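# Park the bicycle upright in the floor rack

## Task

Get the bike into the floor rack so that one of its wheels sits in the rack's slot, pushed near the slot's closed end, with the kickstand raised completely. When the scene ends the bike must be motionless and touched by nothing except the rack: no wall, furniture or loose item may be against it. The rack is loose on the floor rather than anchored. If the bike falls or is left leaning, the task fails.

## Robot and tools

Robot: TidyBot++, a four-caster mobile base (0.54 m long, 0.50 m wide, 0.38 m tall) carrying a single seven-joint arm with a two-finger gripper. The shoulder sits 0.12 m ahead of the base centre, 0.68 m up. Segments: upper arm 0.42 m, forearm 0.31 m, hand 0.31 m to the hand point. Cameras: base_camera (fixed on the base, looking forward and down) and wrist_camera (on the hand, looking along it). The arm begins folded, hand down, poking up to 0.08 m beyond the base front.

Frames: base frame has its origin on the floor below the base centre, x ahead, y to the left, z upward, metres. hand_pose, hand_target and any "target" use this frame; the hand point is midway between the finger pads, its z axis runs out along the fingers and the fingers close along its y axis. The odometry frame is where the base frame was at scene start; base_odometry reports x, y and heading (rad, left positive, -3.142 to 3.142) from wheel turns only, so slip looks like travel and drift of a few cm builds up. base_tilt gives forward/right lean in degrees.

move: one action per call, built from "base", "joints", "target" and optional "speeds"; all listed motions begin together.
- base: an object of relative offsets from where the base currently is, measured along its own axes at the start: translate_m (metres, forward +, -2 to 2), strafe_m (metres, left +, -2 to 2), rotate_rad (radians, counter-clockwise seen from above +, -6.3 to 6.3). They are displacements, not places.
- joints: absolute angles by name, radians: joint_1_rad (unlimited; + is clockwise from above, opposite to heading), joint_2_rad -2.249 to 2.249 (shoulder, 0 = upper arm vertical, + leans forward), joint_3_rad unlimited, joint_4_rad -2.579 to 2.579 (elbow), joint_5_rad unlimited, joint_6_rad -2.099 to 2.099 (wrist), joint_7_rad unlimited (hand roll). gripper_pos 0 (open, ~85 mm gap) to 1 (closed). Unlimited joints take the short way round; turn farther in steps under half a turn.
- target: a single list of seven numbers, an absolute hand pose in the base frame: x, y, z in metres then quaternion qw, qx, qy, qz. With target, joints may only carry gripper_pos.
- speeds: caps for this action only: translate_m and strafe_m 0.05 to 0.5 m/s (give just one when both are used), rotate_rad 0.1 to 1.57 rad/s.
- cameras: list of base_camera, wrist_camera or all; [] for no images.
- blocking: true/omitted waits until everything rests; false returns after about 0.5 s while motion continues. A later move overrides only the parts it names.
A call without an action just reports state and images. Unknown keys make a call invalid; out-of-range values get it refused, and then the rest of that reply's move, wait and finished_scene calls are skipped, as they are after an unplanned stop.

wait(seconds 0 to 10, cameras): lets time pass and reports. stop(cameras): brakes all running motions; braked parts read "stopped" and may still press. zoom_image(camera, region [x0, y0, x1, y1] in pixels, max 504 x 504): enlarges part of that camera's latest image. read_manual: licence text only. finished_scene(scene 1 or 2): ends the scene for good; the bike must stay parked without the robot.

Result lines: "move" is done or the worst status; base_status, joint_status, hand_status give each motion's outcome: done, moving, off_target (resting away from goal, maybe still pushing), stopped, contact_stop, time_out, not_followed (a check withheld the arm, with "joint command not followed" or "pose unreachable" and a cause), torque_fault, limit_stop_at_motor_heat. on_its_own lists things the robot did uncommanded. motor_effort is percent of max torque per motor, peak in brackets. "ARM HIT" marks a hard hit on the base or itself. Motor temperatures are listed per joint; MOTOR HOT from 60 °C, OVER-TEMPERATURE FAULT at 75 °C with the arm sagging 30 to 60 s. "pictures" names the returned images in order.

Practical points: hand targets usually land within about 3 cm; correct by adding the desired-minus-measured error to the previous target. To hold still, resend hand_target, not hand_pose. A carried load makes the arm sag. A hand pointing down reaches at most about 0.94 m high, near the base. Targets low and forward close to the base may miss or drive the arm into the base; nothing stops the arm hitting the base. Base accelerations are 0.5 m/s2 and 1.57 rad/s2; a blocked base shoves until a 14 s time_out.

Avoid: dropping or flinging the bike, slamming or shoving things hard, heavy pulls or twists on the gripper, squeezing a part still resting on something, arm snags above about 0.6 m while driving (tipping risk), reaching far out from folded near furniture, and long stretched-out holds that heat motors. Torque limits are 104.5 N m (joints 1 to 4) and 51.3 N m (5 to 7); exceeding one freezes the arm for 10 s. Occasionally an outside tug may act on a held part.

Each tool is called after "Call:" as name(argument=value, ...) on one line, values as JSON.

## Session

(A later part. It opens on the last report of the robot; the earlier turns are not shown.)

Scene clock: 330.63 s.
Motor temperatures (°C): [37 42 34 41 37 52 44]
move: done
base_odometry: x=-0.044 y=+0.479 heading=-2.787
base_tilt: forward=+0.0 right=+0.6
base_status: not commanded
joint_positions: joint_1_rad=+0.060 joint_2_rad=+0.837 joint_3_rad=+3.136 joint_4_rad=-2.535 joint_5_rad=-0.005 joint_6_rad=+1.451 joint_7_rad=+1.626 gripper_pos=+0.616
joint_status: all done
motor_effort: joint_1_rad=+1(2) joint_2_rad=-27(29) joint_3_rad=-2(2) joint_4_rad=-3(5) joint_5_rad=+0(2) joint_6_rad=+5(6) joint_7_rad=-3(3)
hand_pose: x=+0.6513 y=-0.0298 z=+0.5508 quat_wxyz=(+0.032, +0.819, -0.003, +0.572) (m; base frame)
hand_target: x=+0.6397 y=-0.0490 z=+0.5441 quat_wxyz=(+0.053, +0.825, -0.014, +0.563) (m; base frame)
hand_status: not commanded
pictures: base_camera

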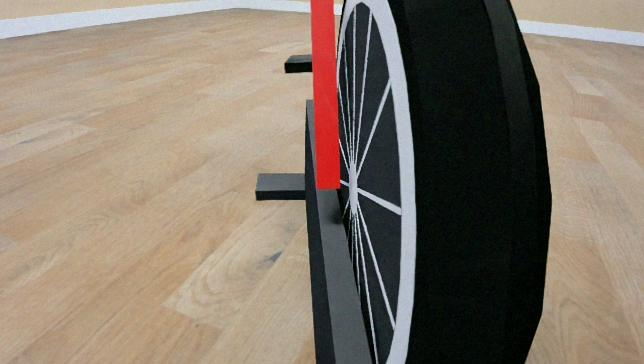

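Call:
move(base={"translate_m": -0.03}, speeds={"translate_m": 0.05})

Scene clock: 331.97 s.
Motor temperatures (°C): [37 42 34 41 37 52 44]
move: done
base_odometry: x=-0.017 y=+0.490 heading=-2.787
base_tilt: forward=+0.0 right=+0.6
base_status: done
joint_positions: joint_1_rad=+0.064 joint_2_rad=+0.852 joint_3_rad=+3.136 joint_4_rad=-2.502 joint_5_rad=-0.005 joint_6_rad=+1.455 joint_7_rad=+1.626 gripper_pos=+0.619
joint_status: not commanded
motor_effort: joint_1_rad=+0(1) joint_2_rad=-31(35) joint_3_rad=-3(3) joint_4_rad=-10(13) joint_5_rad=+1(2) joint_6_rad=+7(11) joint_7_rad=-2(3)
hand_pose: x=+0.6630 y=-0.0328 z=+0.5515 quat_wxyz=(+0.034, +0.813, -0.005, +0.581) (m; base frame)
hand_target: x=+0.6397 y=-0.0490 z=+0.5441 quat_wxyz=(+0.053, +0.825, -0.014, +0.563) (m; base frame)
hand_status: not commanded
pictures: base_camera, wrist_camera
camera_calibration:
wrist_camera: T_world_to_cam=[[-0.0595874, -0.995807, 0.069412, -0.0379095], [-0.363705, -0.0430975, -0.930517, 0.807486], [0.929606, -0.0806926, -0.359612, -0.27893], [0, 0, 0, 1]] pos_world=[0.550723, -0.0254575, 0.653704]

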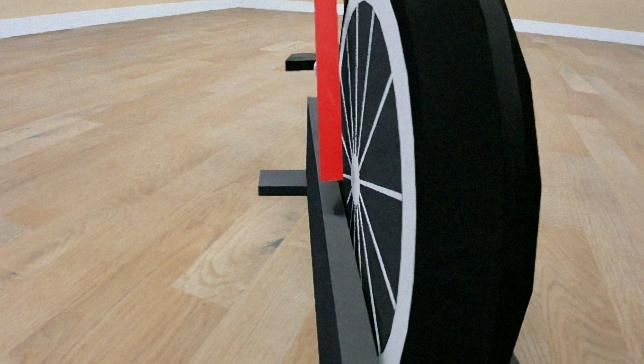

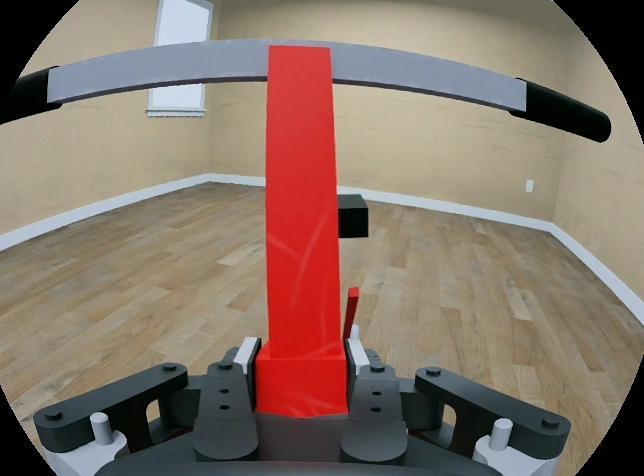

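Call:
move(joints={"joint_1_rad": 0.078, "joint_2_rad": 0.868, "joint_4_rad": -2.51, "joint_6_rad": 1.48})

Call:
move(joints={"gripper_pos": 0.5})

Scene clock: 333.07 s.
Motor temperatures (°C): [37 42 34 41 37 52 44]
move: done
base_odometry: x=-0.017 y=+0.490 heading=-2.787
base_tilt: forward=+0.0 right=+0.6
base_status: not commanded
joint_positions: joint_1_rad=+0.064 joint_2_rad=+0.853 joint_3_rad=+3.136 joint_4_rad=-2.499 joint_5_rad=-0.005 joint_6_rad=+1.455 joint_7_rad=+1.626 gripper_pos=+0.619
joint_status: all done
motor_effort: joint_1_rad=+0(1) joint_2_rad=-30(33) joint_3_rad=-2(3) joint_4_rad=-2(10) joint_5_rad=+1(1) joint_6_rad=+8(10) joint_7_rad=-2(2)
hand_pose: x=+0.6641 y=-0.0329 z=+0.5513 quat_wxyz=(+0.034, +0.813, -0.005, +0.582) (m; base frame)
hand_target: x=+0.6589 y=-0.0494 z=+0.5481 quat_wxyz=(+0.053, +0.813, -0.013, +0.580) (m; base frame)
hand_status: not commanded
pictures: base_camera, wrist_camera
camera_calibration:
wrist_camera: T_world_to_cam=[[-0.0597109, -0.9958, 0.0694075, -0.0378179], [-0.362231, -0.0431767, -0.931088, 0.807075], [0.930174, -0.0807376, -0.358131, -0.281199], [0, 0, 0, 1]] pos_world=[0.551653, -0.0255155, 0.653376]

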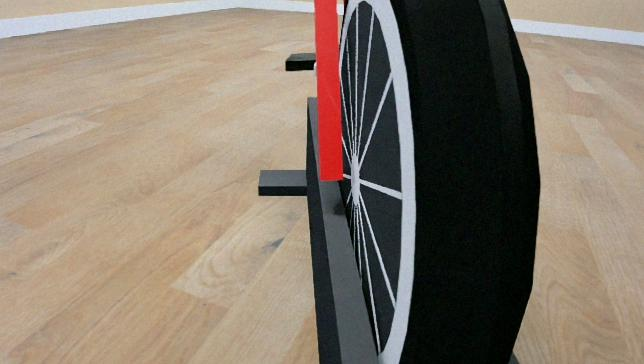

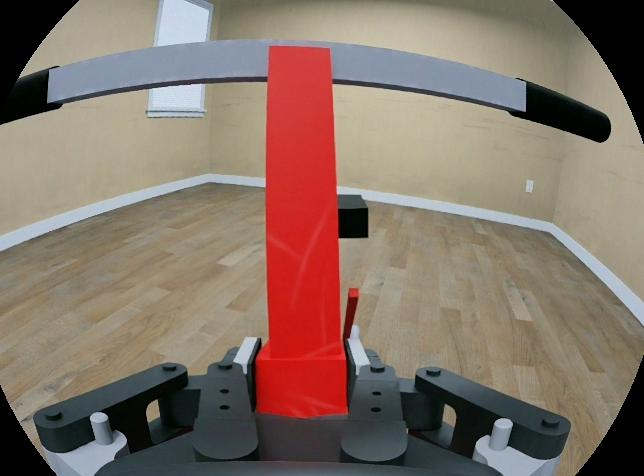

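Scene clock: 333.87 s.
Motor temperatures (°C): [37 42 34 41 37 52 44]
move: done
base_odometry: x=-0.016 y=+0.490 heading=-2.787
base_tilt: forward=+0.0 right=+0.6
base_status: not commanded
joint_positions: joint_1_rad=+0.057 joint_2_rad=+0.854 joint_3_rad=+3.127 joint_4_rad=-2.504 joint_5_rad=-0.005 joint_6_rad=+1.455 joint_7_rad=+1.626 gripper_pos=+0.500
joint_status: all done
motor_effort: joint_1_rad=+4(5) joint_2_rad=-30(32) joint_3_rad=+2(4) joint_4_rad=+1(3) joint_5_rad=-5(7) joint_6_rad=+8(10) joint_7_rad=+0(2)
hand_pose: x=+0.6625 y=-0.0245 z=+0.5502 quat_wxyz=(+0.027, +0.814, -0.002, +0.580) (m; base frame)
hand_target: x=+0.6589 y=-0.0494 z=+0.5481 quat_wxyz=(+0.053, +0.813, -0.013, +0.580) (m; base frame)
hand_status: not commanded
pictures: base_camera, wrist_camera
camera_calibration:
wrist_camera: T_world_to_cam=[[-0.0458358, -0.996994, 0.0624668, -0.0348969], [-0.365957, -0.0414266, -0.929709, 0.807552], [0.929502, -0.0654741, -0.362958, -0.275962], [0, 0, 0, 1]] pos_world=[0.550437, -0.0194062, 0.652806]

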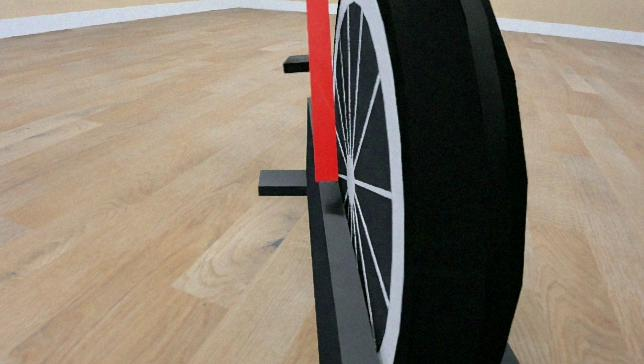

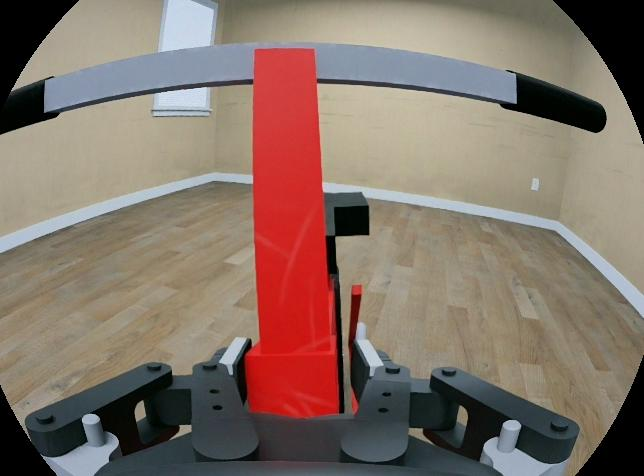

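Call:
move(joints={"joint_1_rad": 0.03, "joint_7_rad": 1.6})

Scene clock: 334.73 s.
Motor temperatures (°C): [37 42 34 41 37 52 44]
move: done
base_odometry: x=-0.016 y=+0.490 heading=-2.787
base_tilt: forward=+0.0 right=+0.6
base_status: not commanded
joint_positions: joint_1_rad=+0.016 joint_2_rad=+0.854 joint_3_rad=+3.125 joint_4_rad=-2.504 joint_5_rad=-0.005 joint_6_rad=+1.455 joint_7_rad=+1.622 gripper_pos=+0.500
joint_status: all done
motor_effort: joint_1_rad=+3(6) joint_2_rad=-30(32) joint_3_rad=+2(4) joint_4_rad=+2(2) joint_5_rad=-4(6) joint_6_rad=+8(9) joint_7_rad=+0(1)
hand_pose: x=+0.6629 y=-0.0013 z=+0.5498 quat_wxyz=(+0.013, +0.814, +0.014, +0.580) (m; base frame)
hand_target: x=+0.6606 y=-0.0235 z=+0.5481 quat_wxyz=(+0.028, +0.813, -0.010, +0.582) (m; base frame)
hand_status: not commanded
pictures: base_camera, wrist_camera
camera_calibration:
wrist_camera: T_world_to_cam=[[-0.00487899, -0.998336, 0.05745, -0.0361387], [-0.364562, -0.051721, -0.929742, 0.807406], [0.931166, -0.0254803, -0.363703, -0.275635], [0, 0, 0, 1]] pos_world=[0.550835, -0.00134199, 0.652506]

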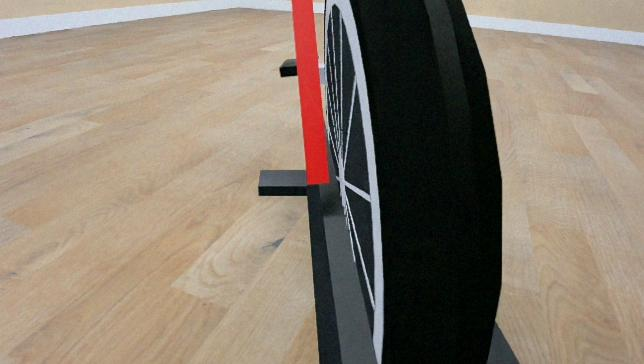

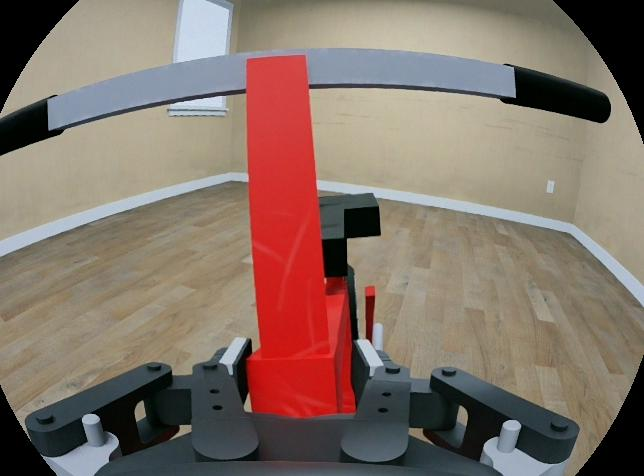

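Call:
move(joints={"joint_1_rad": -0.005})

Scene clock: 335.50 s.
Motor temperatures (°C): [37 42 34 41 37 52 44]
move: done
base_odometry: x=-0.016 y=+0.490 heading=-2.787
base_tilt: forward=+0.0 right=+0.6
base_status: not commanded
joint_positions: joint_1_rad=+0.006 joint_2_rad=+0.854 joint_3_rad=+3.128 joint_4_rad=-2.504 joint_5_rad=-0.005 joint_6_rad=+1.455 joint_7_rad=+1.622 gripper_pos=+0.500
joint_status: all done
motor_effort: joint_1_rad=+0(3) joint_2_rad=-30(30) joint_3_rad=-1(3) joint_4_rad=+2(2) joint_5_rad=-1(5) joint_6_rad=+8(8) joint_7_rad=+1(1)
hand_pose: x=+0.6630 y=+0.0025 z=+0.5498 quat_wxyz=(+0.012, +0.814, +0.017, +0.580) (m; base frame)
hand_target: x=+0.6611 y=-0.0045 z=+0.5481 quat_wxyz=(+0.018, +0.813, +0.004, +0.582) (m; base frame)
hand_status: not commanded
pictures: base_camera, wrist_camera
camera_calibration:
wrist_camera: T_world_to_cam=[[0.00276266, -0.998203, 0.0598616, -0.0386909], [-0.364171, -0.0567555, -0.929601, 0.807246], [0.931328, -0.0192317, -0.363673, -0.275708], [0, 0, 0, 1]] pos_world=[0.550857, 0.00189197, 0.652466]

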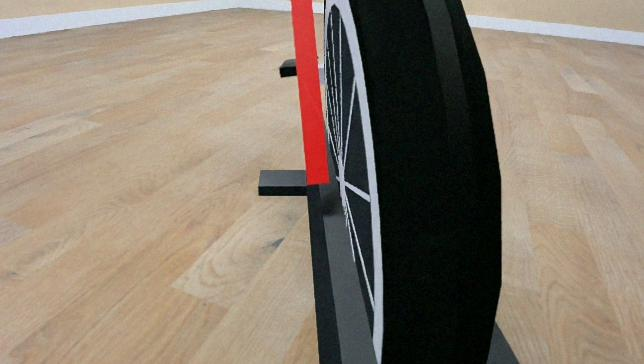

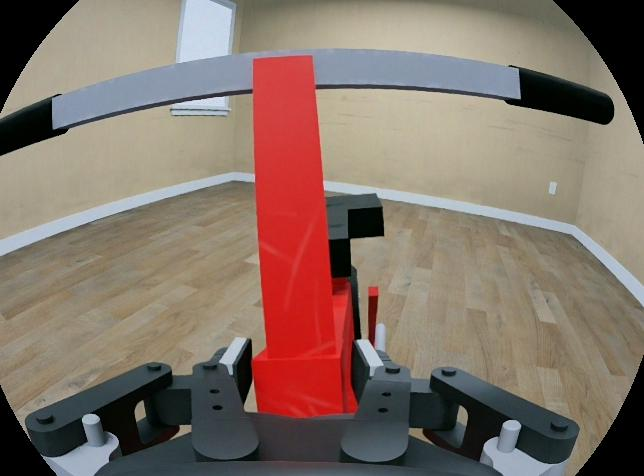

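Call:
move(joints={"gripper_pos": 0.0}, cameras=["wrist_camera"])

Call:
move(base={"translate_m": -0.25}, speeds={"translate_m": 0.1})

Scene clock: 336.40 s.
Motor temperatures (°C): [37 42 34 41 37 52 44]
move: done
base_odometry: x=-0.016 y=+0.490 heading=-2.787
base_tilt: forward=+0.0 right=+0.6
base_status: not commanded
joint_positions: joint_1_rad=+0.006 joint_2_rad=+0.854 joint_3_rad=+3.128 joint_4_rad=-2.504 joint_5_rad=-0.005 joint_6_rad=+1.455 joint_7_rad=+1.622 gripper_pos=+0.000
joint_status: all done
motor_effort: joint_1_rad=+0(1) joint_2_rad=-30(30) joint_3_rad=-1(1) joint_4_rad=+2(2) joint_5_rad=-1(2) joint_6_rad=+8(8) joint_7_rad=+1(1)
hand_pose: x=+0.6630 y=+0.0025 z=+0.5498 quat_wxyz=(+0.012, +0.814, +0.017, +0.580) (m; base frame)
hand_target: x=+0.6611 y=-0.0045 z=+0.5481 quat_wxyz=(+0.018, +0.813, +0.004, +0.582) (m; base frame)
hand_status: not commanded
pictures: wrist_camera
camera_calibration:
wrist_camera: T_world_to_cam=[[0.00276266, -0.998203, 0.0598616, -0.0386909], [-0.364171, -0.0567555, -0.929601, 0.807246], [0.931328, -0.0192317, -0.363673, -0.275708], [0, 0, 0, 1]] pos_world=[0.550857, 0.00189197, 0.652466]

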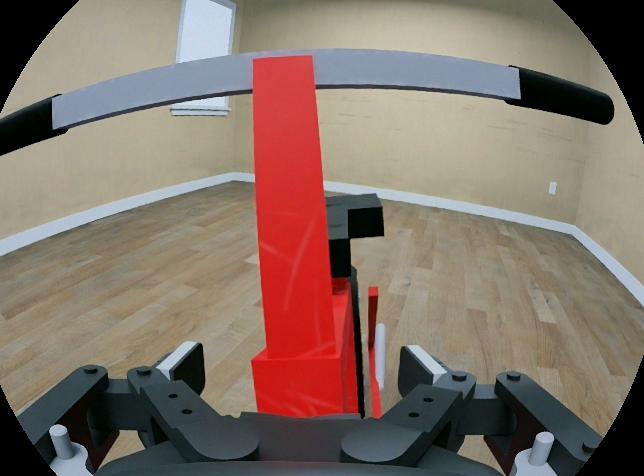

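Scene clock: 339.43 s.
Motor temperatures (°C): [37 42 34 41 37 52 44]
move: done
base_odometry: x=+0.218 y=+0.576 heading=-2.787
base_tilt: forward=+0.0 right=+0.6
base_status: done
joint_positions: joint_1_rad=+0.006 joint_2_rad=+0.854 joint_3_rad=+3.128 joint_4_rad=-2.507 joint_5_rad=-0.005 joint_6_rad=+1.455 joint_7_rad=+1.622 gripper_pos=+0.000
joint_status: not commanded
motor_effort: joint_1_rad=+0(1) joint_2_rad=-29(31) joint_3_rad=-2(2) joint_4_rad=+1(3) joint_5_rad=-1(2) joint_6_rad=+8(9) joint_7_rad=+1(1)
hand_pose: x=+0.6618 y=+0.0025 z=+0.5491 quat_wxyz=(+0.012, +0.815, +0.018, +0.579) (m; base frame)
hand_target: x=+0.6611 y=-0.0045 z=+0.5481 quat_wxyz=(+0.018, +0.813, +0.004, +0.582) (m; base frame)
hand_status: not commanded
pictures: base_camera, wrist_camera
camera_calibration:
wrist_camera: T_world_to_cam=[[0.00302443, -0.998202, 0.0598607, -0.0387857], [-0.366869, -0.0567946, -0.928537, 0.807405], [0.930268, -0.0191528, -0.366381, -0.27265], [0, 0, 0, 1]] pos_world=[0.549967, 0.00191831, 0.652133]

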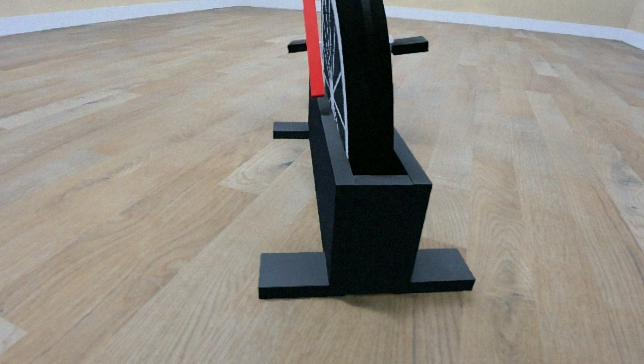

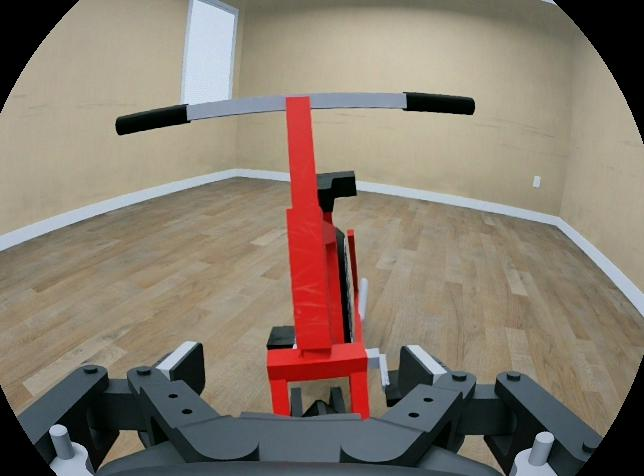

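Call:
zoom_image(camera="base_camera", region=[240, 0, 480, 240])

Call:
zoom_image(camera="wrist_camera", region=[220, 180, 430, 430])

Scaled by 2.100.

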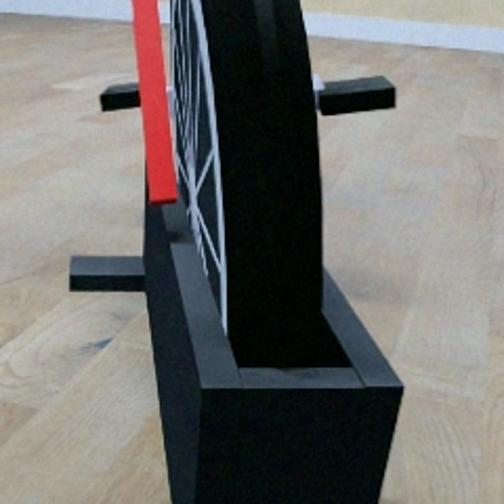

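Scaled by 2.016.

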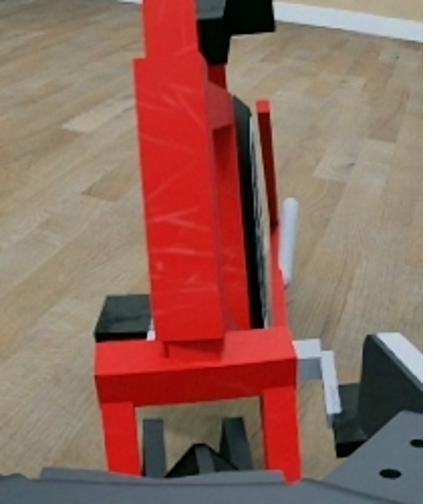

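Call:
finished_scene(scene=2)

The scene is finished: the task was done.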